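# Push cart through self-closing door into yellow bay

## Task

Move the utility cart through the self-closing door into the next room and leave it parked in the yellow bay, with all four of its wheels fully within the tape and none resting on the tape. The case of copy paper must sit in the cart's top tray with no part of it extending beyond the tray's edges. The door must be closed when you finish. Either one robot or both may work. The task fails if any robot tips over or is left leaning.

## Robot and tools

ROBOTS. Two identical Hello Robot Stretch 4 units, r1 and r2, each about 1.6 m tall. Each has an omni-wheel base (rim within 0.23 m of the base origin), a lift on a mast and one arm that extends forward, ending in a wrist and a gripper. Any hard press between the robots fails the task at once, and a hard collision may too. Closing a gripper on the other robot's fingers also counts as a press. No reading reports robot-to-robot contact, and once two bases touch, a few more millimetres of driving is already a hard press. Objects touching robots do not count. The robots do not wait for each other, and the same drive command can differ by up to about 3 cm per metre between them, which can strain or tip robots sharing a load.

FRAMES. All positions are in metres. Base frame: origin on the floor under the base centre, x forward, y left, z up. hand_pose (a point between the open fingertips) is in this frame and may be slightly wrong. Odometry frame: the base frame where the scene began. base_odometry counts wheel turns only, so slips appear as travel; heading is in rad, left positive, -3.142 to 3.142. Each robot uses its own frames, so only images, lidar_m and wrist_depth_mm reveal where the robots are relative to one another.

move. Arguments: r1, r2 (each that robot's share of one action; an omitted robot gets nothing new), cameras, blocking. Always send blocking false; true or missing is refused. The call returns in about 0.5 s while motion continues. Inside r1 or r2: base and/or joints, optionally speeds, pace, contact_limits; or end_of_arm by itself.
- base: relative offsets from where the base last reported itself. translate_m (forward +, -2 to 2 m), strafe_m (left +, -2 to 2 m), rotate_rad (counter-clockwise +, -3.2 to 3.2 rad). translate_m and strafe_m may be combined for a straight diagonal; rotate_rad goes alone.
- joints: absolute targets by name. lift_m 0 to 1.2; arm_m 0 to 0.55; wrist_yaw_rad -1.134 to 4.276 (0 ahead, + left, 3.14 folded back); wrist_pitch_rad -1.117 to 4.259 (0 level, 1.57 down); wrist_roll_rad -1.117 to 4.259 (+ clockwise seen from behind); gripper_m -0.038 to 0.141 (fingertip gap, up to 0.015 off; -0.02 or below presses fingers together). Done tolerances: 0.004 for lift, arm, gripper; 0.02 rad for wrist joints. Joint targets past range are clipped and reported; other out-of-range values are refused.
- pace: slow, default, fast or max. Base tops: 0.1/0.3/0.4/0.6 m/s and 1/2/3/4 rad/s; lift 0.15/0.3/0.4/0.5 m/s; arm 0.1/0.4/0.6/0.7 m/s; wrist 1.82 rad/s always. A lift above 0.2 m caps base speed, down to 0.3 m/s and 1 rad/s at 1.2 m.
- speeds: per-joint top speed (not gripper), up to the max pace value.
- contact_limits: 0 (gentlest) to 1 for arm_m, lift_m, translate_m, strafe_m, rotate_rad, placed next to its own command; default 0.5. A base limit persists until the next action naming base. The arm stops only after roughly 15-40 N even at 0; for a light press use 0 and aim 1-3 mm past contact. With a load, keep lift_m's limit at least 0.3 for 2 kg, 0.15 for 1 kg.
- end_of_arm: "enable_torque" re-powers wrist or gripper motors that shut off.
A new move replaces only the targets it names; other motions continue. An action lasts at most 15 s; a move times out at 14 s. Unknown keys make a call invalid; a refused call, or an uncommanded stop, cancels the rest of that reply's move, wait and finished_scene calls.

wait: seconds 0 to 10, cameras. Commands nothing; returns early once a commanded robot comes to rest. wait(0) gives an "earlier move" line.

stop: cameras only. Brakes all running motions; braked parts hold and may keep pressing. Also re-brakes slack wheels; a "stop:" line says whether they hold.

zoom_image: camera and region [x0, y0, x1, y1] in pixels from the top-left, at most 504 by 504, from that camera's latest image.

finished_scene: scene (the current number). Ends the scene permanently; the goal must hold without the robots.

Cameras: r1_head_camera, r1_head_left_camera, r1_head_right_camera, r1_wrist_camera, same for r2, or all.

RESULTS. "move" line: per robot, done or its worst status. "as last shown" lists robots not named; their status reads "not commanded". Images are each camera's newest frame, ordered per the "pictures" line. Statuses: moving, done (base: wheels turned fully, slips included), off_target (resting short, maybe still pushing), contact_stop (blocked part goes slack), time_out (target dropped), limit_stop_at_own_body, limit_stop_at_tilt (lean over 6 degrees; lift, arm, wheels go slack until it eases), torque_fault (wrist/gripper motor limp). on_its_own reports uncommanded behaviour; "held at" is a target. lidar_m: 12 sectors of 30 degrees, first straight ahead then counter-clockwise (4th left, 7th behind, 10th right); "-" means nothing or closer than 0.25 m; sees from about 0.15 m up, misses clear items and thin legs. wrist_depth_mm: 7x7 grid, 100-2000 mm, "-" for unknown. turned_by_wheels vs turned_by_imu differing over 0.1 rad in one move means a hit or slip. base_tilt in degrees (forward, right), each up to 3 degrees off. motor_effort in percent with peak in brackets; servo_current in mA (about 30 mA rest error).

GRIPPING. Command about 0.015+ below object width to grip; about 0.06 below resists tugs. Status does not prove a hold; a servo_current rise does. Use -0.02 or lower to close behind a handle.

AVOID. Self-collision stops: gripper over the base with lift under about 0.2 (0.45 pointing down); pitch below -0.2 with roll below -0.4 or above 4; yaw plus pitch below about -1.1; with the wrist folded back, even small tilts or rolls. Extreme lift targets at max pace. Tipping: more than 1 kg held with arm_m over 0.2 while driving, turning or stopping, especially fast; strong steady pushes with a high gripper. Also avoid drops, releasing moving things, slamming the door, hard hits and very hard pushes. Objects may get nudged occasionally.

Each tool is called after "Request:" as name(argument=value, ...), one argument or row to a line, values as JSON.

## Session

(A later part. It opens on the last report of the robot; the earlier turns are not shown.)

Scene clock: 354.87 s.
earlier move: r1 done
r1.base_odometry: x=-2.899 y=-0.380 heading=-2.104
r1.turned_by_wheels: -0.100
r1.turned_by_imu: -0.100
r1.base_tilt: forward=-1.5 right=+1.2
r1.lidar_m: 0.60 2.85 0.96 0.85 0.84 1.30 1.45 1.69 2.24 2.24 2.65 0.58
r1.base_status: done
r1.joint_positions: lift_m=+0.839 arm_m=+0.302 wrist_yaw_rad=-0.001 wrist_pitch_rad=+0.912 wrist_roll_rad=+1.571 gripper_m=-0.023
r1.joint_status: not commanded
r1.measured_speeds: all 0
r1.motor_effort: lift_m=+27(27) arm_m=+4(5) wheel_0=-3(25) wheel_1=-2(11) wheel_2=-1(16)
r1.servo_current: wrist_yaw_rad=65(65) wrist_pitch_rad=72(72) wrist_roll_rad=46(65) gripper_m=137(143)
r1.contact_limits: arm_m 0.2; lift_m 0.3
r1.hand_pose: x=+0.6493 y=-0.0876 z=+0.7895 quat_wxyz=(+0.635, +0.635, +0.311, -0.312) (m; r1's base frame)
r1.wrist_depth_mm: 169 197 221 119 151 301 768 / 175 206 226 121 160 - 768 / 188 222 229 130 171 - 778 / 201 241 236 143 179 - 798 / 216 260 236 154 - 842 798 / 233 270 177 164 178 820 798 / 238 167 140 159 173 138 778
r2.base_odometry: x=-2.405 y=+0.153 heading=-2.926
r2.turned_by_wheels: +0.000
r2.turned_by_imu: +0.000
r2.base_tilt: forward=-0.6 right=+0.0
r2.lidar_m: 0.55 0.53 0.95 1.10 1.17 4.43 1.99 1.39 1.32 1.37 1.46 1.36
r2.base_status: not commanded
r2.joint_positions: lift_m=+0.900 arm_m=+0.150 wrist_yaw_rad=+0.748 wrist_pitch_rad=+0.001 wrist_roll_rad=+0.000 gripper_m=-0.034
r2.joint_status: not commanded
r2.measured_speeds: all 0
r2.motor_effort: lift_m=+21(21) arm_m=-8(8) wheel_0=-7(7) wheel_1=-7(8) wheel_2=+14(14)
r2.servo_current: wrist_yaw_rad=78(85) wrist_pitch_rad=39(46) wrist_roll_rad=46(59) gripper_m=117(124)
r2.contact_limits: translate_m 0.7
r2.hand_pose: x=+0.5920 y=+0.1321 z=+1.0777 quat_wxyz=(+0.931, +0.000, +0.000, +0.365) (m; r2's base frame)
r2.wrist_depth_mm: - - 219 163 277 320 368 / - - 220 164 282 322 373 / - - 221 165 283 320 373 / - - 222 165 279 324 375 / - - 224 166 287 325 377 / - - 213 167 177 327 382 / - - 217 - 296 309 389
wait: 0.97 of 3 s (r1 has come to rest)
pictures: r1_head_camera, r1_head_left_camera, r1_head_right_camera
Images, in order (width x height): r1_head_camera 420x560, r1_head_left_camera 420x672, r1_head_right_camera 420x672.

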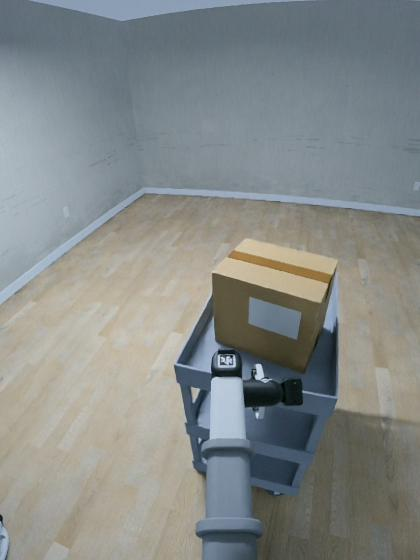

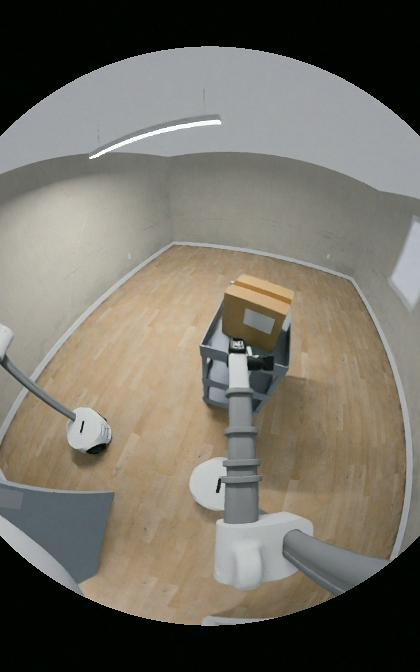

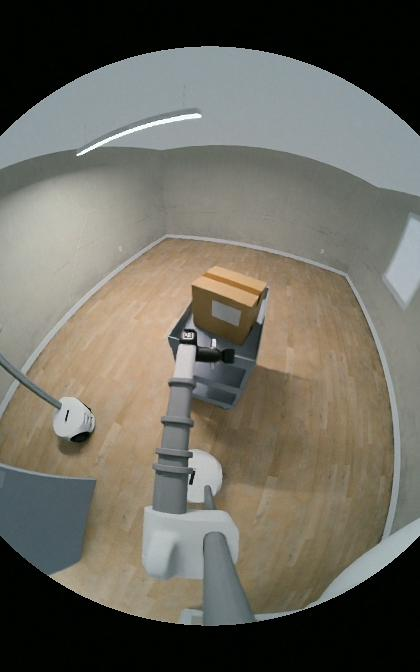

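Request:
move(
  blocking=false,
  r1={"base":{"translate_m":-0.36,"strafe_m":0.24},"pace":"slow"},
  cameras=[],
)

Request:
wait(
  seconds=8,
  cameras=[],
)

Request:
move(
  blocking=false,
  r1={"base":{"rotate_rad":-0.18},"pace":"slow"},
  cameras=[],
)

Request:
wait(
  seconds=3,
  cameras=["r1_head_camera","r1_head_left_camera","r1_head_right_camera"],
)

Scene clock: 361.73 s.
move: r1 moving
r1.base_odometry: x=-2.887 y=-0.374 heading=-2.105
r1.turned_by_wheels: +0.000
r1.turned_by_imu: -0.002
r1.base_tilt: forward=-1.5 right=+1.3
r1.lidar_m: 0.59 2.86 0.95 0.86 0.82 1.30 1.46 1.65 2.24 2.25 2.63 0.59
r1.base_status: translate_m moving; strafe_m moving
r1.joint_positions: lift_m=+0.839 arm_m=+0.302 wrist_yaw_rad=-0.001 wrist_pitch_rad=+0.912 wrist_roll_rad=+1.571 gripper_m=-0.023
r1.joint_status: not commanded
r1.measured_speeds: translate_m=-0.046 strafe_m=+0.029 rotate_rad=-0.003 lift_m=+0.000 arm_m=+0.000 wrist_yaw_rad=+0.003 wrist_pitch_rad=+0.000 wrist_roll_rad=+0.000
r1.motor_effort: lift_m=+26(27) arm_m=-1(4) wheel_0=-11(11) wheel_1=+3(3) wheel_2=+8(10)
r1.servo_current: wrist_yaw_rad=52(59) wrist_pitch_rad=72(72) wrist_roll_rad=39(72) gripper_m=137(137)
r1.contact_limits: arm_m 0.2; lift_m 0.3
r1.hand_pose: x=+0.6493 y=-0.0875 z=+0.7895 quat_wxyz=(+0.635, +0.635, +0.311, -0.312) (m; r1's base frame)
r1.wrist_depth_mm: 174 203 226 126 162 298 778 / 182 213 228 129 171 397 778 / 193 228 228 135 176 - 778 / 206 246 236 148 - - 788 / 222 260 237 164 - 831 798 / 239 271 140 178 177 842 778 / 248 169 139 165 173 139 778
r2: as last shown
r2.base_tilt: forward=-0.6 right=+0.1
r2.lidar_m: 0.54 0.54 0.96 1.09 1.18 4.41 1.96 1.39 1.32 1.38 1.46 1.37
r2.servo_current: wrist_yaw_rad=72(78) wrist_pitch_rad=39(46) wrist_roll_rad=33(52) gripper_m=117(124)
r2.contact_limits: translate_m 0.7
r2.wrist_depth_mm: - - 219 164 277 317 370 / - - 220 164 283 319 370 / 931 - 221 165 283 322 373 / - - 221 166 281 325 375 / 931 - 224 166 285 324 377 / - - 214 167 178 329 379 / 960 - 218 - 298 309 387
pictures: none
No camera images: "cameras" was empty.

Scene clock: 366.73 s.
earlier move: r1 done
r1.base_odometry: x=-2.510 y=-0.193 heading=-2.105
r1.turned_by_wheels: +0.000
r1.turned_by_imu: -0.023
r1.base_tilt: forward=-1.5 right=+1.2
r1.lidar_m: 0.56 2.73 0.82 0.55 0.61 0.91 1.15 1.18 2.07 2.39 2.77 0.48
r1.base_status: done
r1.joint_positions: lift_m=+0.839 arm_m=+0.302 wrist_yaw_rad=-0.002 wrist_pitch_rad=+0.912 wrist_roll_rad=+1.572 gripper_m=-0.023
r1.joint_status: not commanded
r1.measured_speeds: all 0
r1.motor_effort: lift_m=+26(27) arm_m=-4(4) wheel_0=-9(16) wheel_1=+0(4) wheel_2=+0(10)
r1.servo_current: wrist_yaw_rad=52(78) wrist_pitch_rad=65(78) wrist_roll_rad=52(72) gripper_m=130(143)
r1.contact_limits: arm_m 0.2; lift_m 0.3
r1.hand_pose: x=+0.6492 y=-0.0878 z=+0.7895 quat_wxyz=(+0.634, +0.636, +0.311, -0.312) (m; r1's base frame)
r1.wrist_depth_mm: 144 162 181 190 165 147 - / 164 188 213 193 166 150 - / 195 226 229 193 167 - - / 236 268 231 193 174 139 798 / 296 290 231 200 132 854 788 / - 290 201 143 178 866 788 / - 172 141 135 946 138 778
r2.base_odometry: x=-2.405 y=+0.153 heading=-2.926
r2.turned_by_wheels: +0.000
r2.turned_by_imu: +0.001
r2.base_tilt: forward=-0.6 right=+0.1
r2.lidar_m: 0.53 0.55 0.87 0.89 4.65 4.43 1.98 1.39 1.33 1.36 1.44 1.38
r2.base_status: not commanded
r2.joint_positions: lift_m=+0.900 arm_m=+0.150 wrist_yaw_rad=+0.748 wrist_pitch_rad=+0.001 wrist_roll_rad=+0.000 gripper_m=-0.034
r2.joint_status: not commanded
r2.measured_speeds: all 0
r2.motor_effort: lift_m=+21(21) arm_m=-8(8) wheel_0=-7(7) wheel_1=-7(8) wheel_2=+14(15)
r2.servo_current: wrist_yaw_rad=65(85) wrist_pitch_rad=39(46) wrist_roll_rad=46(65) gripper_m=117(124)
r2.contact_limits: translate_m 0.7
r2.hand_pose: x=+0.5920 y=+0.1321 z=+1.0777 quat_wxyz=(+0.931, +0.000, +0.000, +0.365) (m; r2's base frame)
r2.wrist_depth_mm: - - 219 164 277 319 370 / - - 220 164 283 320 373 / - - 222 165 283 322 373 / 676 699 221 165 281 322 377 / - - 223 166 287 325 379 / - - 214 167 178 327 382 / - - 217 - 296 309 387
wait: 5.00 of 8 s (r1 has come to rest)
pictures: none
No camera images: "cameras" was empty.

Scene clock: 367.23 s.
move: r1 moving
r1.base_odometry: x=-2.509 y=-0.193 heading=-2.221
r1.turned_by_wheels: -0.116
r1.turned_by_imu: -0.115
r1.base_tilt: forward=-1.6 right=+1.2
r1.lidar_m: 0.55 2.98 0.85 0.56 0.58 0.81 4.00 1.17 1.75 2.39 2.63 0.50
r1.base_status: rotate_rad moving
r1.joint_positions: lift_m=+0.839 arm_m=+0.302 wrist_yaw_rad=+0.005 wrist_pitch_rad=+0.912 wrist_roll_rad=+1.573 gripper_m=-0.023
r1.joint_status: not commanded
r1.measured_speeds: translate_m=-0.001 strafe_m=+0.001 rotate_rad=-0.375 lift_m=+0.000 arm_m=-0.001 wrist_yaw_rad=+0.014 wrist_pitch_rad=+0.000 wrist_roll_rad=+0.000
r1.motor_effort: lift_m=+27(27) arm_m=+5(5) wheel_0=+26(26) wheel_1=+12(12) wheel_2=+11(15)
r1.servo_current: wrist_yaw_rad=46(65) wrist_pitch_rad=72(72) wrist_roll_rad=52(59) gripper_m=124(137)
r1.contact_limits: arm_m 0.2; lift_m 0.3
r1.hand_pose: x=+0.6496 y=-0.0866 z=+0.7895 quat_wxyz=(+0.635, +0.635, +0.313, -0.310) (m; r1's base frame)
r1.wrist_depth_mm: 138 157 178 188 162 147 - / 154 180 208 189 163 - - / 178 210 223 190 168 131 - / 208 252 229 192 125 146 778 / 255 278 229 197 132 854 798 / 310 290 207 126 177 878 788 / - 169 200 122 178 143 788
r2: as last shown
r2.turned_by_imu: +0.000
r2.base_tilt: forward=-0.6 right=+0.0
r2.lidar_m: 0.54 0.53 0.86 0.89 4.65 4.42 1.98 1.41 1.30 1.36 1.45 1.36
r2.motor_effort: lift_m=+21(21) arm_m=-8(8) wheel_0=-7(7) wheel_1=-7(7) wheel_2=+14(14)
r2.servo_current: wrist_yaw_rad=72(78) wrist_pitch_rad=39(46) wrist_roll_rad=46(52) gripper_m=117(117)
r2.contact_limits: translate_m 0.7
r2.wrist_depth_mm: - - 220 164 278 320 373 / - - 220 164 283 320 370 / - - 222 165 282 322 370 / 691 691 221 165 279 322 377 / - - 224 166 286 324 379 / - - 214 166 178 329 382 / - - 218 - 297 309 387
pictures: none
No camera images: "cameras" was empty.

Scene clock: 368.13 s.
earlier move: r1 done
r1.base_odometry: x=-2.510 y=-0.193 heading=-2.285
r1.turned_by_wheels: -0.064
r1.turned_by_imu: -0.064
r1.base_tilt: forward=-1.5 right=+1.2
r1.lidar_m: 0.58 3.11 0.84 0.55 0.57 0.76 4.08 1.14 1.63 2.40 2.54 0.55
r1.base_status: done
r1.joint_positions: lift_m=+0.839 arm_m=+0.302 wrist_yaw_rad=-0.001 wrist_pitch_rad=+0.912 wrist_roll_rad=+1.572 gripper_m=-0.023
r1.joint_status: not commanded
r1.measured_speeds: all 0
r1.motor_effort: lift_m=+26(27) arm_m=+4(6) wheel_0=+0(26) wheel_1=+0(12) wheel_2=-1(15)
r1.servo_current: wrist_yaw_rad=59(72) wrist_pitch_rad=72(72) wrist_roll_rad=46(65) gripper_m=124(137)
r1.contact_limits: arm_m 0.2; lift_m 0.3
r1.hand_pose: x=+0.6493 y=-0.0876 z=+0.7895 quat_wxyz=(+0.634, +0.635, +0.311, -0.312) (m; r1's base frame)
r1.wrist_depth_mm: 154 178 205 190 108 142 265 / 166 194 220 191 118 153 349 / 187 217 229 196 143 - 768 / 205 247 229 121 159 - 798 / 230 270 231 125 179 842 798 / 265 290 185 155 179 854 798 / 287 167 135 157 946 147 788
r2.base_odometry: x=-2.405 y=+0.153 heading=-2.926
r2.turned_by_wheels: +0.000
r2.turned_by_imu: +0.000
r2.base_tilt: forward=-0.6 right=+0.0
r2.lidar_m: 0.56 0.55 0.87 0.91 4.64 4.43 1.97 1.42 1.31 1.36 1.45 1.36
r2.base_status: not commanded
r2.joint_positions: lift_m=+0.900 arm_m=+0.150 wrist_yaw_rad=+0.748 wrist_pitch_rad=+0.001 wrist_roll_rad=+0.000 gripper_m=-0.034
r2.joint_status: not commanded
r2.measured_speeds: all 0
r2.motor_effort: lift_m=+21(21) arm_m=-8(8) wheel_0=-7(7) wheel_1=-7(8) wheel_2=+14(14)
r2.servo_current: wrist_yaw_rad=78(85) wrist_pitch_rad=39(46) wrist_roll_rad=52(59) gripper_m=111(124)
r2.contact_limits: translate_m 0.7
r2.hand_pose: x=+0.5920 y=+0.1321 z=+1.0777 quat_wxyz=(+0.931, +0.000, +0.000, +0.365) (m; r2's base frame)
r2.wrist_depth_mm: - - 219 164 277 320 373 / - - 220 164 283 320 370 / - - 220 165 283 322 375 / 715 707 222 166 281 324 377 / - - 223 165 287 327 377 / - - 213 167 178 327 377 / - - 218 - 297 310 387
wait: 0.90 of 3 s (r1 has come to rest)
pictures: r1_head_camera, r1_head_left_camera, r1_head_right_camera
Images, in order (width x height): r1_head_camera 420x560, r1_head_left_camera 420x672, r1_head_right_camera 420x672.

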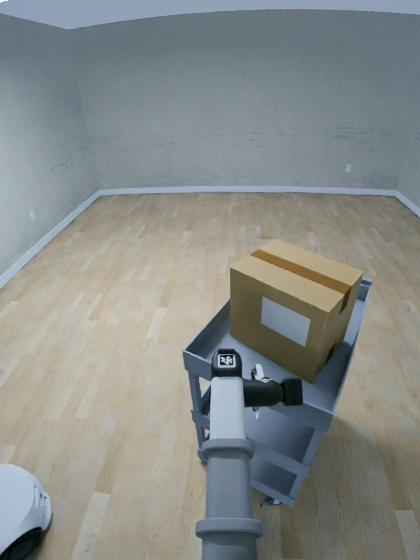

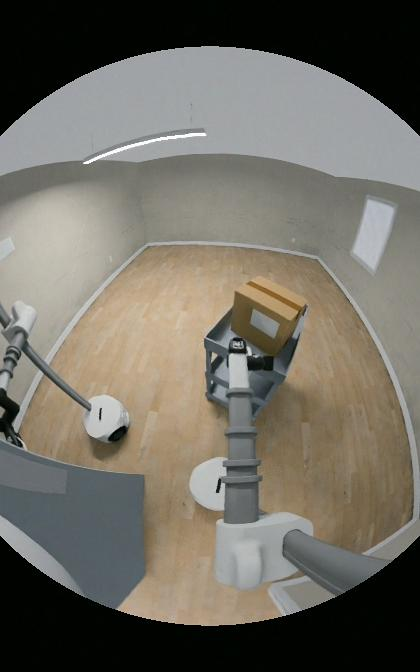

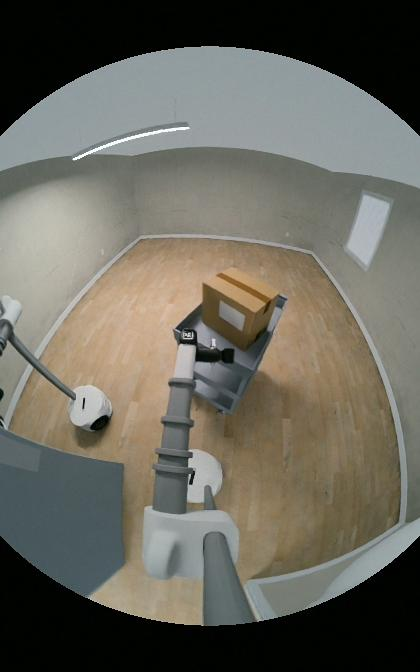

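Request:
move(
  r1={"base":{"translate_m":-0.4},"pace":"slow"},
  blocking=false,
  cameras=[],
)

Request:
wait(
  seconds=8,
  cameras=["r1_head_camera","r1_head_left_camera","r1_head_right_camera"],
)

Scene clock: 383.77 s.
move: r1 moving
r1.base_odometry: x=-2.502 y=-0.183 heading=-2.286
r1.turned_by_wheels: +0.000
r1.turned_by_imu: -0.001
r1.base_tilt: forward=-1.5 right=+1.3
r1.lidar_m: 0.57 3.14 0.85 0.55 0.58 0.77 4.05 1.16 1.60 2.39 2.53 0.55
r1.base_status: translate_m moving
r1.joint_positions: lift_m=+0.839 arm_m=+0.302 wrist_yaw_rad=+0.000 wrist_pitch_rad=+0.912 wrist_roll_rad=+1.572 gripper_m=-0.023
r1.joint_status: not commanded
r1.measured_speeds: translate_m=-0.049 strafe_m=+0.000 rotate_rad=-0.004 lift_m=+0.000 arm_m=+0.000 wrist_yaw_rad=+0.005 wrist_pitch_rad=+0.000 wrist_roll_rad=+0.000
r1.motor_effort: lift_m=+26(27) arm_m=+0(4) wheel_0=-9(9) wheel_1=-3(7) wheel_2=+10(10)
r1.servo_current: wrist_yaw_rad=39(59) wrist_pitch_rad=65(78) wrist_roll_rad=52(72) gripper_m=117(130)
r1.contact_limits: arm_m 0.2; lift_m 0.3
r1.hand_pose: x=+0.6494 y=-0.0874 z=+0.7895 quat_wxyz=(+0.634, +0.635, +0.311, -0.312) (m; r1's base frame)
r1.wrist_depth_mm: 158 179 209 190 111 152 293 / 170 198 222 191 133 - 394 / 190 221 228 114 151 - 750 / 212 251 230 123 162 - 788 / 236 272 231 140 - 842 788 / 274 289 179 163 179 854 798 / 291 169 140 174 960 148 778
r2: as last shown
r2.base_tilt: forward=-0.5 right=+0.1
r2.lidar_m: 0.52 0.55 0.89 0.94 4.64 4.43 1.98 1.40 1.31 1.38 1.44 1.38
r2.servo_current: wrist_yaw_rad=72(78) wrist_pitch_rad=39(46) wrist_roll_rad=52(59) gripper_m=117(117)
r2.contact_limits: translate_m 0.7
r2.wrist_depth_mm: - - 220 163 277 319 370 / - - 220 164 285 322 370 / - - 221 165 283 324 373 / 699 699 223 165 281 324 375 / - - 223 166 286 325 377 / - - 213 167 177 329 382 / - - 217 - 296 310 384
pictures: none
No camera images: "cameras" was empty.

Scene clock: 388.57 s.
earlier move: r1 done
r1.base_odometry: x=-2.248 y=+0.109 heading=-2.286
r1.turned_by_wheels: +0.000
r1.turned_by_imu: -0.006
r1.base_tilt: forward=-1.5 right=+1.3
r1.lidar_m: 0.58 1.11 0.57 0.52 0.55 0.71 3.61 0.80 1.02 2.35 2.51 0.57
r1.base_status: done
r1.joint_positions: lift_m=+0.839 arm_m=+0.302 wrist_yaw_rad=+0.000 wrist_pitch_rad=+0.912 wrist_roll_rad=+1.572 gripper_m=-0.023
r1.joint_status: not commanded
r1.measured_speeds: all 0
r1.motor_effort: lift_m=+27(27) arm_m=-4(4) wheel_0=-8(14) wheel_1=-4(9) wheel_2=+2(11)
r1.servo_current: wrist_yaw_rad=52(72) wrist_pitch_rad=59(78) wrist_roll_rad=59(72) gripper_m=130(137)
r1.contact_limits: arm_m 0.2; lift_m 0.3
r1.hand_pose: x=+0.6494 y=-0.0874 z=+0.7895 quat_wxyz=(+0.634, +0.635, +0.311, -0.312) (m; r1's base frame)
r1.wrist_depth_mm: 173 199 226 126 162 310 778 / 180 211 228 125 169 392 768 / 192 226 231 135 - - 778 / 205 245 237 145 - - 788 / 220 260 238 158 - 831 788 / 237 272 140 174 179 842 788 / 245 166 141 162 - 146 768
r2.base_odometry: x=-2.405 y=+0.153 heading=-2.926
r2.turned_by_wheels: +0.000
r2.turned_by_imu: +0.001
r2.base_tilt: forward=-0.6 right=+0.1
r2.lidar_m: 0.56 0.55 0.86 0.97 4.64 4.43 1.99 1.41 1.32 1.38 1.45 1.37
r2.base_status: not commanded
r2.joint_positions: lift_m=+0.900 arm_m=+0.150 wrist_yaw_rad=+0.748 wrist_pitch_rad=+0.001 wrist_roll_rad=+0.000 gripper_m=-0.034
r2.joint_status: not commanded
r2.measured_speeds: all 0
r2.motor_effort: lift_m=+21(21) arm_m=-8(8) wheel_0=-7(7) wheel_1=-7(8) wheel_2=+14(14)
r2.servo_current: wrist_yaw_rad=65(78) wrist_pitch_rad=46(46) wrist_roll_rad=33(65) gripper_m=111(124)
r2.contact_limits: translate_m 0.7
r2.hand_pose: x=+0.5920 y=+0.1321 z=+1.0777 quat_wxyz=(+0.931, +0.000, +0.000, +0.365) (m; r2's base frame)
r2.wrist_depth_mm: - - 220 164 278 320 373 / - - 220 165 283 320 373 / - - 221 165 283 324 373 / - 732 222 165 279 324 377 / - 778 224 166 287 327 379 / 866 - 213 167 177 329 379 / - - 217 - 297 309 384
wait: 4.80 of 8 s (r1 has come to rest)
pictures: r1_head_camera, r1_head_left_camera, r1_head_right_camera
Images, in order (width x height): r1_head_camera 420x560, r1_head_left_camera 420x672, r1_head_right_camera 420x672.

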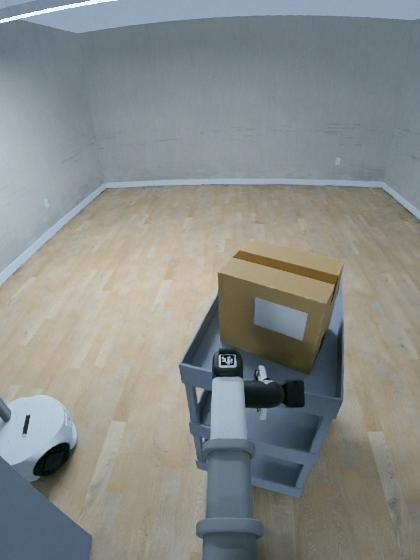

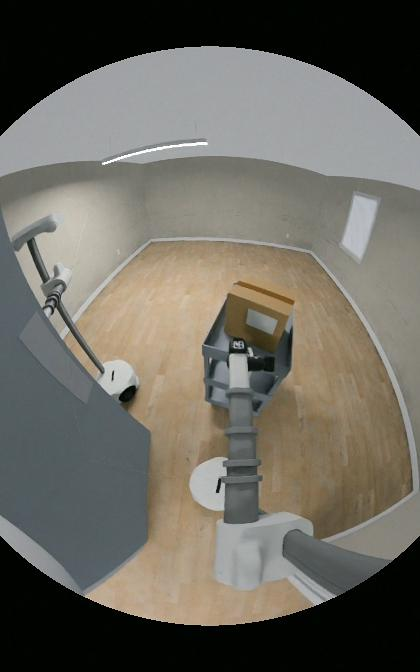

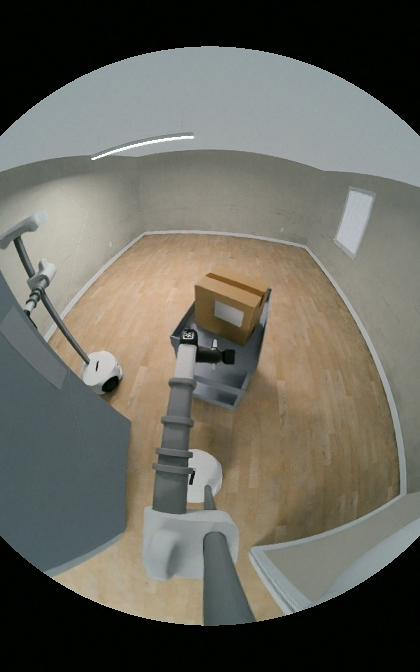

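Request:
move(
  r1={"base":{"translate_m":-0.4,"strafe_m":0.04},"pace":"slow"},
  blocking=false,
  cameras=[],
)

Request:
wait(
  seconds=8,
  cameras=["r1_head_camera","r1_head_left_camera","r1_head_right_camera"],
)

Scene clock: 396.20 s.
move: r1 moving
r1.base_odometry: x=-2.238 y=+0.118 heading=-2.287
r1.turned_by_wheels: -0.001
r1.turned_by_imu: -0.002
r1.base_tilt: forward=-1.5 right=+1.3
r1.lidar_m: 0.58 1.09 0.57 0.51 0.53 0.73 3.62 0.80 1.00 2.35 2.48 0.57
r1.base_status: translate_m moving; strafe_m moving
r1.joint_positions: lift_m=+0.839 arm_m=+0.302 wrist_yaw_rad=+0.000 wrist_pitch_rad=+0.912 wrist_roll_rad=+1.572 gripper_m=-0.023
r1.joint_status: not commanded
r1.measured_speeds: translate_m=-0.049 strafe_m=+0.005 rotate_rad=+0.002 lift_m=+0.000 arm_m=+0.000 wrist_yaw_rad=+0.000 wrist_pitch_rad=+0.000 wrist_roll_rad=+0.000
r1.motor_effort: lift_m=+26(27) arm_m=-4(4) wheel_0=-11(13) wheel_1=-8(8) wheel_2=+5(6)
r1.servo_current: wrist_yaw_rad=52(59) wrist_pitch_rad=65(65) wrist_roll_rad=46(52) gripper_m=124(130)
r1.contact_limits: arm_m 0.2; lift_m 0.3
r1.hand_pose: x=+0.6494 y=-0.0874 z=+0.7895 quat_wxyz=(+0.634, +0.635, +0.311, -0.312) (m; r1's base frame)
r1.wrist_depth_mm: 173 200 228 126 164 301 798 / 182 213 231 129 172 397 788 / 194 229 231 135 176 - 778 / 207 247 237 147 - - 788 / 221 260 240 161 - 842 788 / 239 274 141 176 178 820 788 / 246 167 142 165 - 143 768
r2: as last shown
r2.turned_by_imu: +0.000
r2.base_tilt: forward=-0.6 right=+0.0
r2.lidar_m: 0.55 0.55 0.85 0.97 4.66 4.44 1.97 1.41 1.32 1.38 1.44 1.36
r2.motor_effort: lift_m=+21(21) arm_m=-7(8) wheel_0=-7(7) wheel_1=-7(8) wheel_2=+14(14)
r2.servo_current: wrist_yaw_rad=65(78) wrist_pitch_rad=39(46) wrist_roll_rad=52(59) gripper_m=111(124)
r2.contact_limits: translate_m 0.7
r2.wrist_depth_mm: - - 220 164 277 320 370 / - - 220 164 283 320 370 / - - 222 165 282 322 373 / - 732 222 165 281 324 375 / - 788 222 166 287 327 379 / 866 - 213 167 178 329 379 / - - 218 - 297 310 384
pictures: none
No camera images: "cameras" was empty.

Scene clock: 401.00 s.
earlier move: r1 done
r1.base_odometry: x=-1.955 y=+0.385 heading=-2.287
r1.turned_by_wheels: +0.000
r1.turned_by_imu: -0.002
r1.base_tilt: forward=-1.5 right=+1.3
r1.lidar_m: 0.57 0.74 0.48 0.45 0.46 3.27 3.21 3.38 0.58 1.35 2.53 0.58
r1.base_status: done
r1.joint_positions: lift_m=+0.839 arm_m=+0.302 wrist_yaw_rad=+0.000 wrist_pitch_rad=+0.912 wrist_roll_rad=+1.572 gripper_m=-0.023
r1.joint_status: not commanded
r1.measured_speeds: all 0
r1.motor_effort: lift_m=+27(27) arm_m=-4(4) wheel_0=-8(14) wheel_1=-3(9) wheel_2=-1(6)
r1.servo_current: wrist_yaw_rad=59(72) wrist_pitch_rad=72(78) wrist_roll_rad=33(65) gripper_m=130(137)
r1.contact_limits: arm_m 0.2; lift_m 0.3
r1.hand_pose: x=+0.6494 y=-0.0874 z=+0.7895 quat_wxyz=(+0.635, +0.635, +0.311, -0.312) (m; r1's base frame)
r1.wrist_depth_mm: 175 206 232 127 169 320 778 / 185 214 232 136 176 410 788 / 194 229 230 145 181 - 788 / 206 245 238 148 - - 788 / 219 263 239 160 - 820 788 / 233 270 140 174 177 831 809 / 239 167 141 160 - 138 768
r2.base_odometry: x=-2.405 y=+0.153 heading=-2.926
r2.turned_by_wheels: +0.000
r2.turned_by_imu: +0.001
r2.base_tilt: forward=-0.6 right=+0.1
r2.lidar_m: 0.55 0.54 0.92 3.54 4.69 4.45 1.98 1.40 1.32 1.36 1.47 1.37
r2.base_status: not commanded
r2.joint_positions: lift_m=+0.900 arm_m=+0.150 wrist_yaw_rad=+0.748 wrist_pitch_rad=+0.001 wrist_roll_rad=+0.000 gripper_m=-0.034
r2.joint_status: not commanded
r2.measured_speeds: all 0
r2.motor_effort: lift_m=+21(21) arm_m=-8(8) wheel_0=-6(7) wheel_1=-7(8) wheel_2=+14(14)
r2.servo_current: wrist_yaw_rad=72(91) wrist_pitch_rad=33(46) wrist_roll_rad=39(59) gripper_m=117(124)
r2.contact_limits: translate_m 0.7
r2.hand_pose: x=+0.5920 y=+0.1321 z=+1.0777 quat_wxyz=(+0.931, +0.000, +0.000, +0.365) (m; r2's base frame)
r2.wrist_depth_mm: - - 220 164 276 319 373 / - - 221 164 283 320 370 / - - 222 165 285 322 373 / - 732 222 165 281 324 375 / 732 707 223 166 286 327 377 / 732 715 213 167 177 327 382 / 634 640 218 - 296 310 384
wait: 4.80 of 8 s (r1 has come to rest)
pictures: r1_head_camera, r1_head_left_camera, r1_head_right_camera
Images, in order (width x height): r1_head_camera 420x560, r1_head_left_camera 420x672, r1_head_right_camera 420x672.

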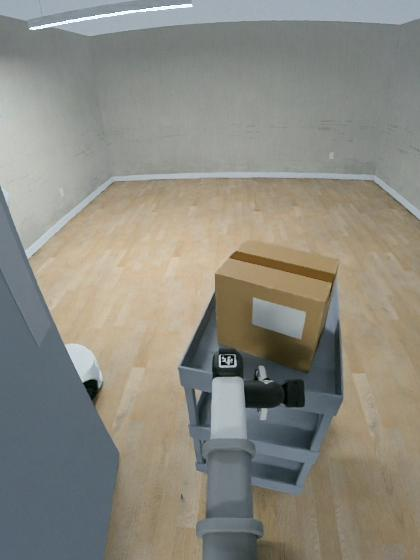

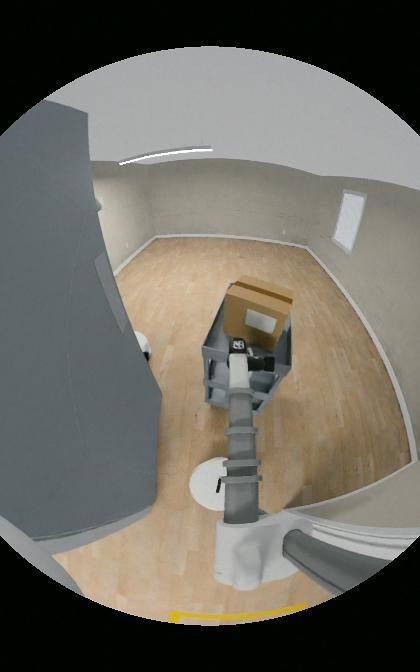

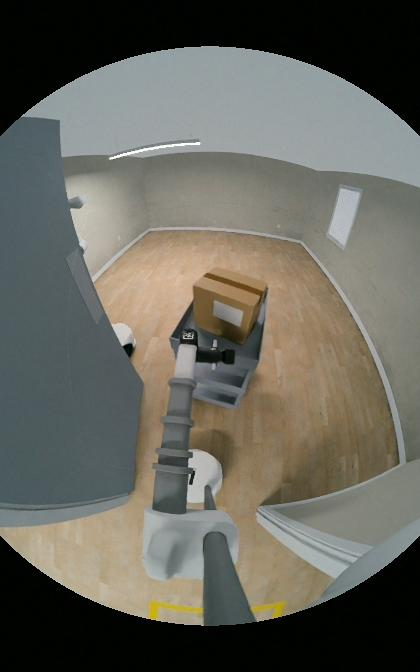

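Request:
move(
  r1={"base":{"translate_m":-0.45,"strafe_m":0.04},"pace":"slow"},
  blocking=false,
  cameras=[],
)

Request:
wait(
  seconds=8,
  cameras=["r1_head_camera","r1_head_left_camera","r1_head_right_camera"],
)

Scene clock: 405.40 s.
move: r1 moving
r1.base_odometry: x=-1.946 y=+0.393 heading=-2.288
r1.turned_by_wheels: -0.001
r1.turned_by_imu: -0.002
r1.base_tilt: forward=-1.5 right=+1.3
r1.lidar_m: 0.59 0.73 0.49 0.45 0.47 3.24 3.21 3.39 0.58 1.28 2.52 0.59
r1.base_status: translate_m moving; strafe_m moving
r1.joint_positions: lift_m=+0.839 arm_m=+0.302 wrist_yaw_rad=+0.000 wrist_pitch_rad=+0.912 wrist_roll_rad=+1.572 gripper_m=-0.023
r1.joint_status: not commanded
r1.measured_speeds: translate_m=-0.050 strafe_m=+0.005 rotate_rad=-0.001 lift_m=+0.000 arm_m=+0.000 wrist_yaw_rad=+0.000 wrist_pitch_rad=+0.000 wrist_roll_rad=+0.000
r1.motor_effort: lift_m=+27(27) arm_m=-4(4) wheel_0=-13(13) wheel_1=-4(7) wheel_2=+4(7)
r1.servo_current: wrist_yaw_rad=59(65) wrist_pitch_rad=78(78) wrist_roll_rad=52(59) gripper_m=124(130)
r1.contact_limits: arm_m 0.2; lift_m 0.3
r1.hand_pose: x=+0.6494 y=-0.0874 z=+0.7895 quat_wxyz=(+0.635, +0.635, +0.311, -0.312) (m; r1's base frame)
r1.wrist_depth_mm: 176 207 231 129 167 322 778 / 186 215 231 138 176 413 778 / 195 230 231 148 182 - 768 / 207 246 237 150 - - 798 / 220 260 238 164 - 820 788 / 236 270 142 175 178 831 798 / 241 166 143 164 - 135 778
r2: as last shown
r2.turned_by_imu: +0.000
r2.lidar_m: 0.57 0.54 0.91 3.51 4.65 4.42 1.99 1.38 1.32 1.39 1.46 1.36
r2.motor_effort: lift_m=+21(21) arm_m=-8(8) wheel_0=-7(7) wheel_1=-7(8) wheel_2=+14(14)
r2.servo_current: wrist_yaw_rad=59(85) wrist_pitch_rad=39(46) wrist_roll_rad=39(52) gripper_m=117(117)
r2.contact_limits: translate_m 0.7
r2.wrist_depth_mm: - - 220 164 277 319 370 / - - 220 165 282 322 373 / - - 221 165 283 322 373 / - 723 222 166 281 324 375 / 732 715 223 166 287 325 379 / 732 723 213 167 178 329 384 / 634 640 218 - 296 309 384
pictures: none
No camera images: "cameras" was empty.

Scene clock: 410.70 s.
earlier move: r1 done
r1.base_odometry: x=-1.629 y=+0.697 heading=-2.288
r1.turned_by_wheels: +0.000
r1.turned_by_imu: -0.001
r1.base_tilt: forward=-1.5 right=+1.3
r1.lidar_m: 0.58 0.59 0.46 0.46 2.49 2.78 2.74 2.94 2.45 0.50 0.56 0.59
r1.base_status: done
r1.joint_positions: lift_m=+0.839 arm_m=+0.302 wrist_yaw_rad=+0.000 wrist_pitch_rad=+0.912 wrist_roll_rad=+1.572 gripper_m=-0.023
r1.joint_status: not commanded
r1.measured_speeds: all 0
r1.motor_effort: lift_m=+26(27) arm_m=-4(4) wheel_0=-6(14) wheel_1=-4(8) wheel_2=+1(7)
r1.servo_current: wrist_yaw_rad=59(72) wrist_pitch_rad=59(78) wrist_roll_rad=52(72) gripper_m=130(137)
r1.contact_limits: arm_m 0.2; lift_m 0.3
r1.hand_pose: x=+0.6494 y=-0.0874 z=+0.7895 quat_wxyz=(+0.635, +0.635, +0.311, -0.312) (m; r1's base frame)
r1.wrist_depth_mm: 178 221 232 139 183 342 778 / 188 217 231 143 - 410 778 / 195 231 231 151 188 - 788 / 206 246 237 155 - - 798 / 218 260 238 165 - 831 788 / 229 266 142 175 178 831 788 / 234 167 141 160 - 145 778
r2.base_odometry: x=-2.405 y=+0.153 heading=-2.926
r2.turned_by_wheels: +0.000
r2.turned_by_imu: +0.001
r2.base_tilt: forward=-0.6 right=+0.1
r2.lidar_m: 0.53 0.56 0.96 3.54 4.62 4.42 2.00 1.41 1.33 1.37 1.42 1.36
r2.base_status: not commanded
r2.joint_positions: lift_m=+0.900 arm_m=+0.150 wrist_yaw_rad=+0.748 wrist_pitch_rad=+0.001 wrist_roll_rad=+0.000 gripper_m=-0.034
r2.joint_status: not commanded
r2.measured_speeds: all 0
r2.motor_effort: lift_m=+21(21) arm_m=-8(8) wheel_0=-7(7) wheel_1=-7(8) wheel_2=+14(14)
r2.servo_current: wrist_yaw_rad=59(85) wrist_pitch_rad=39(46) wrist_roll_rad=46(65) gripper_m=117(124)
r2.contact_limits: translate_m 0.7
r2.hand_pose: x=+0.5920 y=+0.1321 z=+1.0777 quat_wxyz=(+0.931, +0.000, +0.000, +0.365) (m; r2's base frame)
r2.wrist_depth_mm: - - 220 163 277 320 370 / - - 220 164 283 320 370 / - - 222 165 285 322 373 / - - 222 165 279 324 377 / - - 223 166 289 327 379 / - - 213 166 178 329 382 / - - 218 - 298 310 387
wait: 5.30 of 8 s (r1 has come to rest)
pictures: r1_head_camera, r1_head_left_camera, r1_head_right_camera
Images, in order (width x height): r1_head_camera 420x560, r1_head_left_camera 420x672, r1_head_right_camera 420x672.

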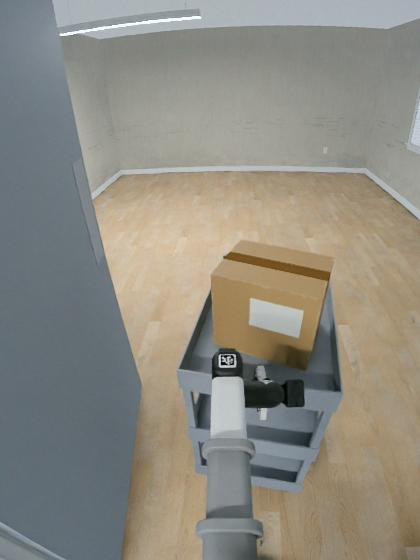

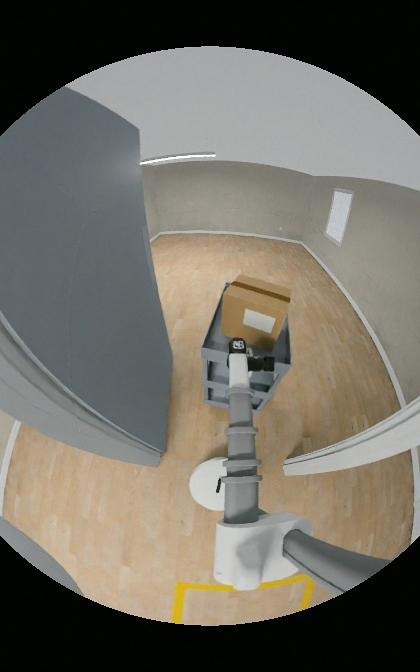

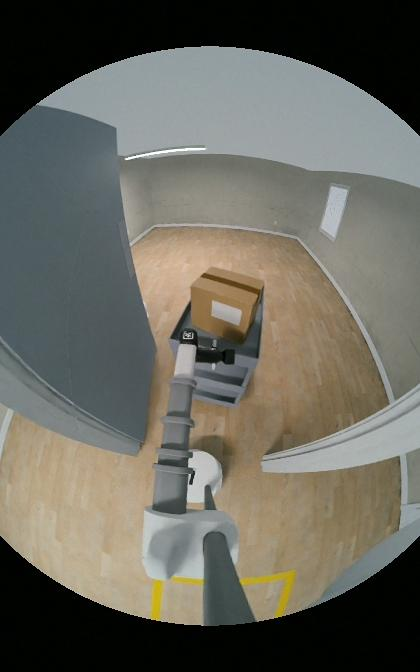

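Request:
move(
  r1={"base":{"translate_m":-0.5,"strafe_m":0.02},"pace":"slow"},
  blocking=false,
  cameras=[],
)

Request:
wait(
  seconds=8,
  cameras=["r1_head_camera","r1_head_left_camera","r1_head_right_camera"],
)

Scene clock: 418.50 s.
move: r1 moving
r1.base_odometry: x=-1.621 y=+0.707 heading=-2.289
r1.turned_by_wheels: -0.001
r1.turned_by_imu: -0.001
r1.base_tilt: forward=-1.5 right=+1.3
r1.lidar_m: 0.59 0.62 0.44 0.46 2.49 2.80 2.73 2.90 2.47 0.49 0.55 0.58
r1.base_status: translate_m moving; strafe_m moving
r1.joint_positions: lift_m=+0.839 arm_m=+0.302 wrist_yaw_rad=+0.000 wrist_pitch_rad=+0.912 wrist_roll_rad=+1.572 gripper_m=-0.023
r1.joint_status: not commanded
r1.measured_speeds: translate_m=-0.048 strafe_m=+0.002 rotate_rad=+0.002 lift_m=+0.000 arm_m=+0.000 wrist_yaw_rad=+0.000 wrist_pitch_rad=+0.000 wrist_roll_rad=+0.000
r1.motor_effort: lift_m=+26(27) arm_m=-4(4) wheel_0=-11(12) wheel_1=-6(7) wheel_2=+5(6)
r1.servo_current: wrist_yaw_rad=59(59) wrist_pitch_rad=72(72) wrist_roll_rad=46(65) gripper_m=124(130)
r1.contact_limits: arm_m 0.2; lift_m 0.3
r1.hand_pose: x=+0.6494 y=-0.0874 z=+0.7895 quat_wxyz=(+0.635, +0.635, +0.311, -0.312) (m; r1's base frame)
r1.wrist_depth_mm: 177 213 231 138 180 340 788 / 188 218 230 144 181 410 788 / 195 232 231 151 186 - 778 / 208 247 237 156 - - 788 / 220 260 238 167 - 831 798 / 233 270 142 179 177 842 798 / 234 167 143 165 - 143 778
r2: as last shown
r2.turned_by_imu: +0.000
r2.lidar_m: 0.52 0.53 0.98 3.53 4.67 4.44 1.99 1.38 1.31 1.36 1.44 1.35
r2.motor_effort: lift_m=+21(21) arm_m=-8(8) wheel_0=-6(7) wheel_1=-7(8) wheel_2=+14(14)
r2.servo_current: wrist_yaw_rad=85(85) wrist_pitch_rad=39(46) wrist_roll_rad=52(52) gripper_m=124(124)
r2.contact_limits: translate_m 0.7
r2.wrist_depth_mm: - - 220 164 277 322 370 / - - 220 165 282 320 370 / - - 220 165 282 324 373 / - - 221 166 281 325 375 / - - 223 166 287 325 377 / - - 213 167 178 329 377 / - - 217 - 297 309 387
pictures: none
No camera images: "cameras" was empty.

Scene clock: 424.30 s.
earlier move: r1 done
r1.base_odometry: x=-1.286 y=+1.061 heading=-2.288
r1.turned_by_wheels: +0.001
r1.turned_by_imu: +0.001
r1.base_tilt: forward=-1.5 right=+1.3
r1.lidar_m: 0.57 0.74 0.83 2.34 2.47 2.31 2.23 2.39 2.42 1.76 0.74 0.60
r1.base_status: done
r1.joint_positions: lift_m=+0.839 arm_m=+0.302 wrist_yaw_rad=+0.000 wrist_pitch_rad=+0.912 wrist_roll_rad=+1.572 gripper_m=-0.023
r1.joint_status: not commanded
r1.measured_speeds: all 0
r1.motor_effort: lift_m=+26(27) arm_m=-4(4) wheel_0=-3(13) wheel_1=-2(8) wheel_2=+5(8)
r1.servo_current: wrist_yaw_rad=52(72) wrist_pitch_rad=72(78) wrist_roll_rad=59(72) gripper_m=124(137)
r1.contact_limits: arm_m 0.2; lift_m 0.3
r1.hand_pose: x=+0.6494 y=-0.0874 z=+0.7895 quat_wxyz=(+0.635, +0.635, +0.311, -0.312) (m; r1's base frame)
r1.wrist_depth_mm: 179 267 229 143 188 377 798 / 188 218 231 147 - 430 778 / 195 230 230 151 - - 788 / 205 245 231 159 - - 778 / 216 259 239 166 - 842 788 / 225 263 143 174 180 842 798 / 231 166 141 161 - 145 778
r2.base_odometry: x=-2.405 y=+0.153 heading=-2.926
r2.turned_by_wheels: +0.000
r2.turned_by_imu: +0.001
r2.base_tilt: forward=-0.6 right=+0.1
r2.lidar_m: 0.56 0.54 3.43 3.52 4.67 4.42 1.98 1.41 1.33 1.36 1.44 1.38
r2.base_status: not commanded
r2.joint_positions: lift_m=+0.900 arm_m=+0.150 wrist_yaw_rad=+0.748 wrist_pitch_rad=+0.001 wrist_roll_rad=+0.000 gripper_m=-0.034
r2.joint_status: not commanded
r2.measured_speeds: all 0
r2.motor_effort: lift_m=+21(21) arm_m=-8(8) wheel_0=-7(7) wheel_1=-7(8) wheel_2=+14(14)
r2.servo_current: wrist_yaw_rad=65(85) wrist_pitch_rad=46(52) wrist_roll_rad=46(65) gripper_m=104(130)
r2.contact_limits: translate_m 0.7
r2.hand_pose: x=+0.5920 y=+0.1321 z=+1.0777 quat_wxyz=(+0.931, +0.000, +0.000, +0.365) (m; r2's base frame)
r2.wrist_depth_mm: - - 220 164 278 322 370 / - - 220 164 283 320 373 / - - 221 165 283 322 373 / - - 222 165 281 324 375 / - - 223 166 286 325 377 / - - 214 167 178 327 382 / - - 217 - 297 309 387
wait: 5.80 of 8 s (r1 has come to rest)
pictures: r1_head_camera, r1_head_left_camera, r1_head_right_camera
Images, in order (width x height): r1_head_camera 420x560, r1_head_left_camera 420x672, r1_head_right_camera 420x672.

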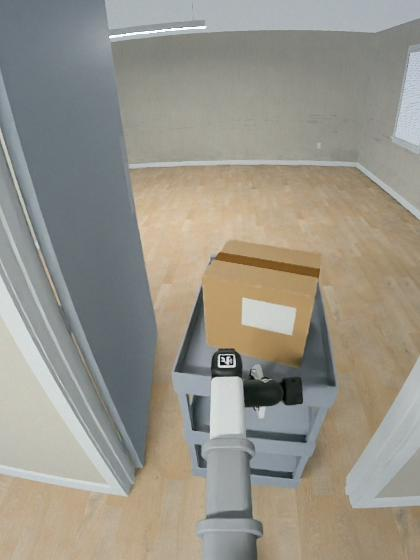

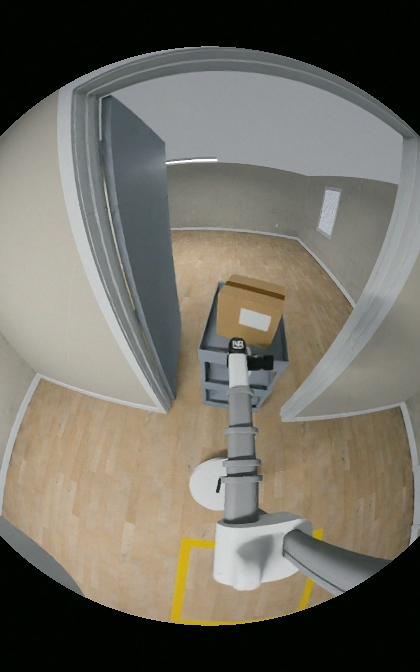

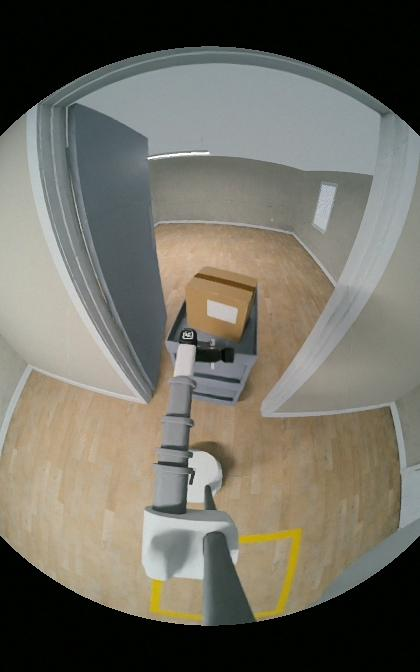

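Request:
move(
  r1={"base":{"translate_m":-0.58,"strafe_m":0.03},"pace":"slow"},
  blocking=false,
  cameras=[],
)

Request:
wait(
  seconds=8,
  cameras=["r1_head_camera","r1_head_left_camera","r1_head_right_camera"],
)

Scene clock: 441.07 s.
move: r1 moving
r1.base_odometry: x=-1.277 y=+1.070 heading=-2.288
r1.turned_by_wheels: +0.000
r1.turned_by_imu: +0.000
r1.base_tilt: forward=-1.5 right=+1.3
r1.lidar_m: 0.59 0.70 0.81 2.34 2.49 2.27 2.24 2.39 2.43 1.85 0.74 0.60
r1.base_status: translate_m moving; strafe_m moving
r1.joint_positions: lift_m=+0.839 arm_m=+0.302 wrist_yaw_rad=+0.000 wrist_pitch_rad=+0.912 wrist_roll_rad=+1.572 gripper_m=-0.023
r1.joint_status: not commanded
r1.measured_speeds: translate_m=-0.049 strafe_m=+0.003 rotate_rad=+0.002 lift_m=+0.000 arm_m=+0.000 wrist_yaw_rad=+0.000 wrist_pitch_rad=+0.000 wrist_roll_rad=+0.000
r1.motor_effort: lift_m=+26(27) arm_m=-4(4) wheel_0=-5(8) wheel_1=-4(5) wheel_2=+9(9)
r1.servo_current: wrist_yaw_rad=39(65) wrist_pitch_rad=65(72) wrist_roll_rad=52(52) gripper_m=130(130)
r1.contact_limits: arm_m 0.2; lift_m 0.3
r1.hand_pose: x=+0.6494 y=-0.0874 z=+0.7895 quat_wxyz=(+0.635, +0.635, +0.311, -0.311) (m; r1's base frame)
r1.wrist_depth_mm: 180 267 229 147 254 345 778 / 190 220 236 148 - 442 788 / 196 233 231 154 - - 788 / 208 247 238 163 - - 788 / 218 260 143 169 - 820 798 / 229 264 141 181 179 820 788 / 229 167 144 162 - 142 778
r2: as last shown
r2.turned_by_imu: +0.000
r2.lidar_m: 0.56 0.53 3.41 3.53 4.65 4.43 1.99 1.39 1.33 1.35 1.44 1.36
r2.servo_current: wrist_yaw_rad=65(72) wrist_pitch_rad=39(52) wrist_roll_rad=52(59) gripper_m=111(117)
r2.contact_limits: translate_m 0.7
r2.wrist_depth_mm: - - 219 164 277 319 370 / - - 220 164 282 320 373 / - - 221 165 285 322 373 / - - 222 165 281 325 377 / - - 224 165 289 325 379 / - - 213 166 177 327 379 / - - 217 - 297 309 384
pictures: none
No camera images: "cameras" was empty.

Scene clock: 447.67 s.
earlier move: r1 done
r1.base_odometry: x=-0.882 y=+1.478 heading=-2.288
r1.turned_by_wheels: +0.000
r1.turned_by_imu: +0.001
r1.base_tilt: forward=-1.6 right=+1.2
r1.lidar_m: 0.59 1.20 1.68 2.31 2.21 1.72 1.67 1.77 2.42 2.36 1.51 0.59
r1.base_status: done
r1.joint_positions: lift_m=+0.839 arm_m=+0.302 wrist_yaw_rad=+0.000 wrist_pitch_rad=+0.912 wrist_roll_rad=+1.572 gripper_m=-0.023
r1.joint_status: not commanded
r1.measured_speeds: all 0
r1.motor_effort: lift_m=+26(27) arm_m=-4(4) wheel_0=-3(8) wheel_1=-3(7) wheel_2=+2(10)
r1.servo_current: wrist_yaw_rad=33(72) wrist_pitch_rad=65(78) wrist_roll_rad=46(85) gripper_m=130(137)
r1.contact_limits: arm_m 0.2; lift_m 0.3
r1.hand_pose: x=+0.6494 y=-0.0873 z=+0.7895 quat_wxyz=(+0.635, +0.635, +0.311, -0.311) (m; r1's base frame)
r1.wrist_depth_mm: 351 286 236 160 277 842 768 / 192 227 136 163 - 466 778 / 198 236 140 158 - - 788 / 207 245 143 174 - 831 798 / 215 256 144 170 - 732 798 / 223 259 141 180 179 - 788 / 224 167 141 167 - 137 788
r2.base_odometry: x=-2.405 y=+0.153 heading=-2.926
r2.turned_by_wheels: +0.000
r2.turned_by_imu: +0.001
r2.base_tilt: forward=-0.6 right=+0.1
r2.lidar_m: 0.56 0.56 3.41 3.53 4.65 4.43 1.98 1.41 1.32 1.38 1.47 1.36
r2.base_status: not commanded
r2.joint_positions: lift_m=+0.900 arm_m=+0.150 wrist_yaw_rad=+0.748 wrist_pitch_rad=+0.001 wrist_roll_rad=+0.000 gripper_m=-0.034
r2.joint_status: not commanded
r2.measured_speeds: all 0
r2.motor_effort: lift_m=+21(21) arm_m=-8(8) wheel_0=-7(7) wheel_1=-7(8) wheel_2=+14(15)
r2.servo_current: wrist_yaw_rad=65(85) wrist_pitch_rad=33(52) wrist_roll_rad=39(59) gripper_m=117(124)
r2.contact_limits: translate_m 0.7
r2.hand_pose: x=+0.5920 y=+0.1321 z=+1.0777 quat_wxyz=(+0.931, +0.000, +0.000, +0.365) (m; r2's base frame)
r2.wrist_depth_mm: - - 220 164 277 320 370 / - - 220 164 283 320 370 / - - 222 165 283 320 373 / - - 222 166 282 324 375 / - - 224 166 287 324 379 / - - 213 167 178 327 382 / - - 217 - 297 310 387
wait: 6.60 of 8 s (r1 has come to rest)
pictures: r1_head_camera, r1_head_left_camera, r1_head_right_camera
Images, in order (width x height): r1_head_camera 420x560, r1_head_left_camera 420x672, r1_head_right_camera 420x672.

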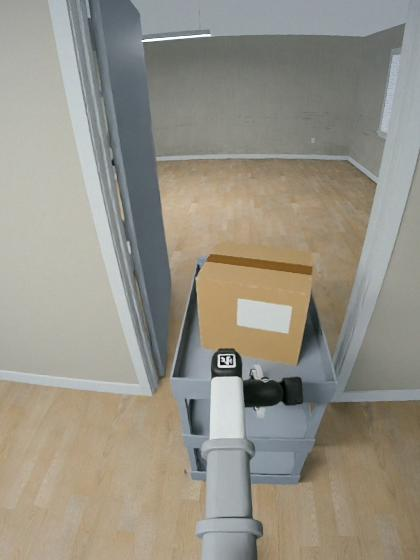

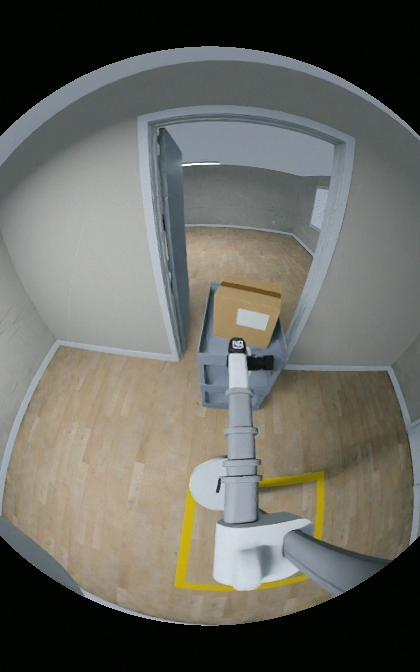

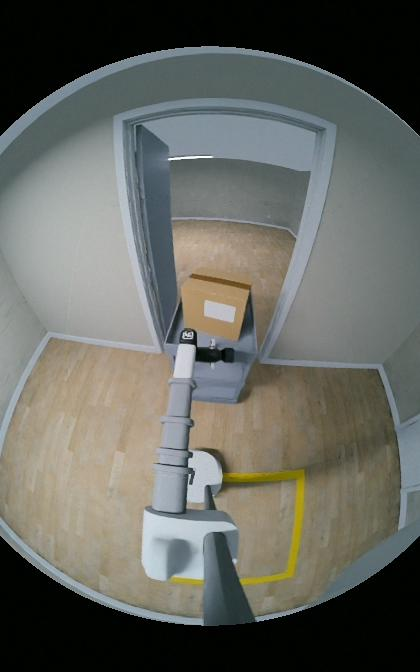

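Request:
move(
  r1={"base":{"translate_m":-0.36,"strafe_m":0.08},"pace":"slow"},
  blocking=false,
  cameras=[],
)

Request:
wait(
  seconds=7,
  cameras=["r1_head_camera","r1_head_left_camera","r1_head_right_camera"],
)

Scene clock: 456.37 s.
move: r1 moving
r1.base_odometry: x=-0.872 y=+1.486 heading=-2.288
r1.turned_by_wheels: +0.000
r1.turned_by_imu: -0.001
r1.base_tilt: forward=-1.5 right=+1.3
r1.lidar_m: 0.58 1.22 1.72 2.34 2.24 1.70 1.65 1.75 2.44 2.36 1.54 0.62
r1.base_status: translate_m moving; strafe_m moving
r1.joint_positions: lift_m=+0.839 arm_m=+0.302 wrist_yaw_rad=+0.000 wrist_pitch_rad=+0.912 wrist_roll_rad=+1.572 gripper_m=-0.023
r1.joint_status: not commanded
r1.measured_speeds: translate_m=-0.050 strafe_m=+0.011 rotate_rad=-0.003 lift_m=+0.000 arm_m=+0.000 wrist_yaw_rad=+0.000 wrist_pitch_rad=+0.000 wrist_roll_rad=+0.000
r1.motor_effort: lift_m=+26(27) arm_m=-4(4) wheel_0=-8(9) wheel_1=-7(7) wheel_2=+8(9)
r1.servo_current: wrist_yaw_rad=46(65) wrist_pitch_rad=78(78) wrist_roll_rad=52(65) gripper_m=130(130)
r1.contact_limits: arm_m 0.2; lift_m 0.3
r1.hand_pose: x=+0.6494 y=-0.0873 z=+0.7895 quat_wxyz=(+0.635, +0.635, +0.311, -0.311) (m; r1's base frame)
r1.wrist_depth_mm: 349 286 236 163 283 854 778 / 194 229 139 165 - 462 768 / 201 236 143 167 - - 788 / 208 250 144 171 - 842 798 / 217 259 136 173 - 732 778 / 224 260 138 182 178 842 788 / 221 167 144 163 - 141 778
r2: as last shown
r2.turned_by_imu: +0.000
r2.lidar_m: 0.54 0.51 3.42 3.54 4.64 4.43 1.99 1.40 1.31 1.37 1.45 1.36
r2.motor_effort: lift_m=+21(21) arm_m=-8(8) wheel_0=-7(7) wheel_1=-7(8) wheel_2=+14(14)
r2.servo_current: wrist_yaw_rad=72(78) wrist_pitch_rad=33(39) wrist_roll_rad=59(65) gripper_m=117(124)
r2.contact_limits: translate_m 0.7
r2.wrist_depth_mm: - - 220 163 277 319 370 / - - 220 164 283 320 373 / - - 221 165 285 320 375 / - - 222 165 281 325 377 / - - 223 167 287 325 377 / - - 213 167 178 329 379 / - - 218 - 297 309 387
pictures: none
No camera images: "cameras" was empty.

Scene clock: 460.80 s.
earlier move: r1 done
r1.base_odometry: x=-0.585 y=+1.697 heading=-2.289
r1.turned_by_wheels: -0.001
r1.turned_by_imu: -0.002
r1.base_tilt: forward=-1.6 right=+1.3
r1.lidar_m: 0.58 1.56 2.24 2.29 1.76 1.34 1.29 1.40 1.99 2.43 1.99 0.60
r1.base_status: done
r1.joint_positions: lift_m=+0.839 arm_m=+0.302 wrist_yaw_rad=+0.000 wrist_pitch_rad=+0.912 wrist_roll_rad=+1.572 gripper_m=-0.023
r1.joint_status: not commanded
r1.measured_speeds: all 0
r1.motor_effort: lift_m=+26(27) arm_m=-4(4) wheel_0=-9(13) wheel_1=-4(7) wheel_2=+1(9)
r1.servo_current: wrist_yaw_rad=33(65) wrist_pitch_rad=72(78) wrist_roll_rad=59(65) gripper_m=124(137)
r1.contact_limits: arm_m 0.2; lift_m 0.3
r1.hand_pose: x=+0.6494 y=-0.0873 z=+0.7895 quat_wxyz=(+0.635, +0.635, +0.312, -0.311) (m; r1's base frame)
r1.wrist_depth_mm: 347 287 237 163 290 842 778 / 194 229 139 165 - 569 788 / 202 236 141 166 - - 788 / 207 249 143 176 - 831 798 / 215 256 144 169 - 831 788 / 221 256 145 180 178 732 798 / 222 167 141 165 - 137 788
r2.base_odometry: x=-2.405 y=+0.153 heading=-2.926
r2.turned_by_wheels: +0.000
r2.turned_by_imu: +0.001
r2.base_tilt: forward=-0.6 right=+0.0
r2.lidar_m: 0.54 0.54 3.41 3.52 4.68 4.44 1.97 1.43 1.33 1.38 1.47 1.36
r2.base_status: not commanded
r2.joint_positions: lift_m=+0.900 arm_m=+0.150 wrist_yaw_rad=+0.748 wrist_pitch_rad=+0.001 wrist_roll_rad=+0.000 gripper_m=-0.034
r2.joint_status: not commanded
r2.measured_speeds: all 0
r2.motor_effort: lift_m=+21(21) arm_m=-9(9) wheel_0=-7(7) wheel_1=-7(8) wheel_2=+14(14)
r2.servo_current: wrist_yaw_rad=59(85) wrist_pitch_rad=39(46) wrist_roll_rad=46(65) gripper_m=117(124)
r2.contact_limits: translate_m 0.7
r2.hand_pose: x=+0.5920 y=+0.1321 z=+1.0777 quat_wxyz=(+0.931, +0.000, +0.000, +0.365) (m; r2's base frame)
r2.wrist_depth_mm: - - 220 163 276 320 370 / - - 220 165 285 320 370 / - - 221 165 283 322 375 / - - 221 165 279 324 375 / - - 224 166 287 327 379 / - - 214 166 178 329 382 / - - 218 - 297 309 384
wait: 4.43 of 7 s (r1 has come to rest)
pictures: r1_head_camera, r1_head_left_camera, r1_head_right_camera
Images, in order (width x height): r1_head_camera 420x560, r1_head_left_camera 420x672, r1_head_right_camera 420x672.

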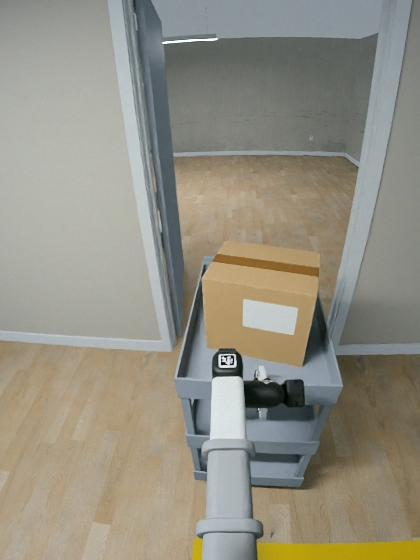

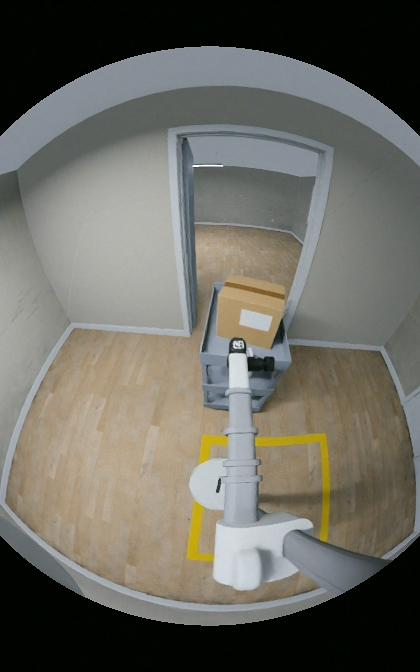

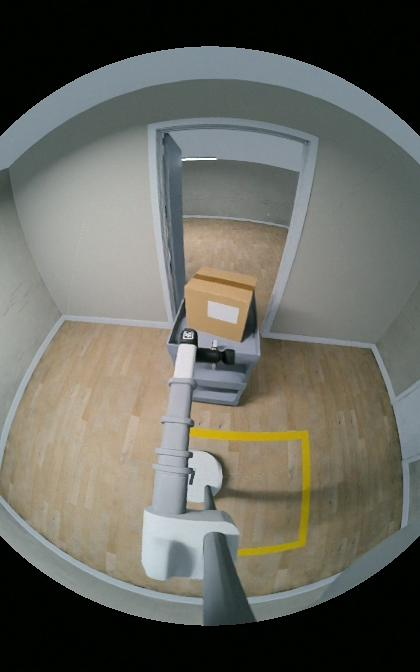

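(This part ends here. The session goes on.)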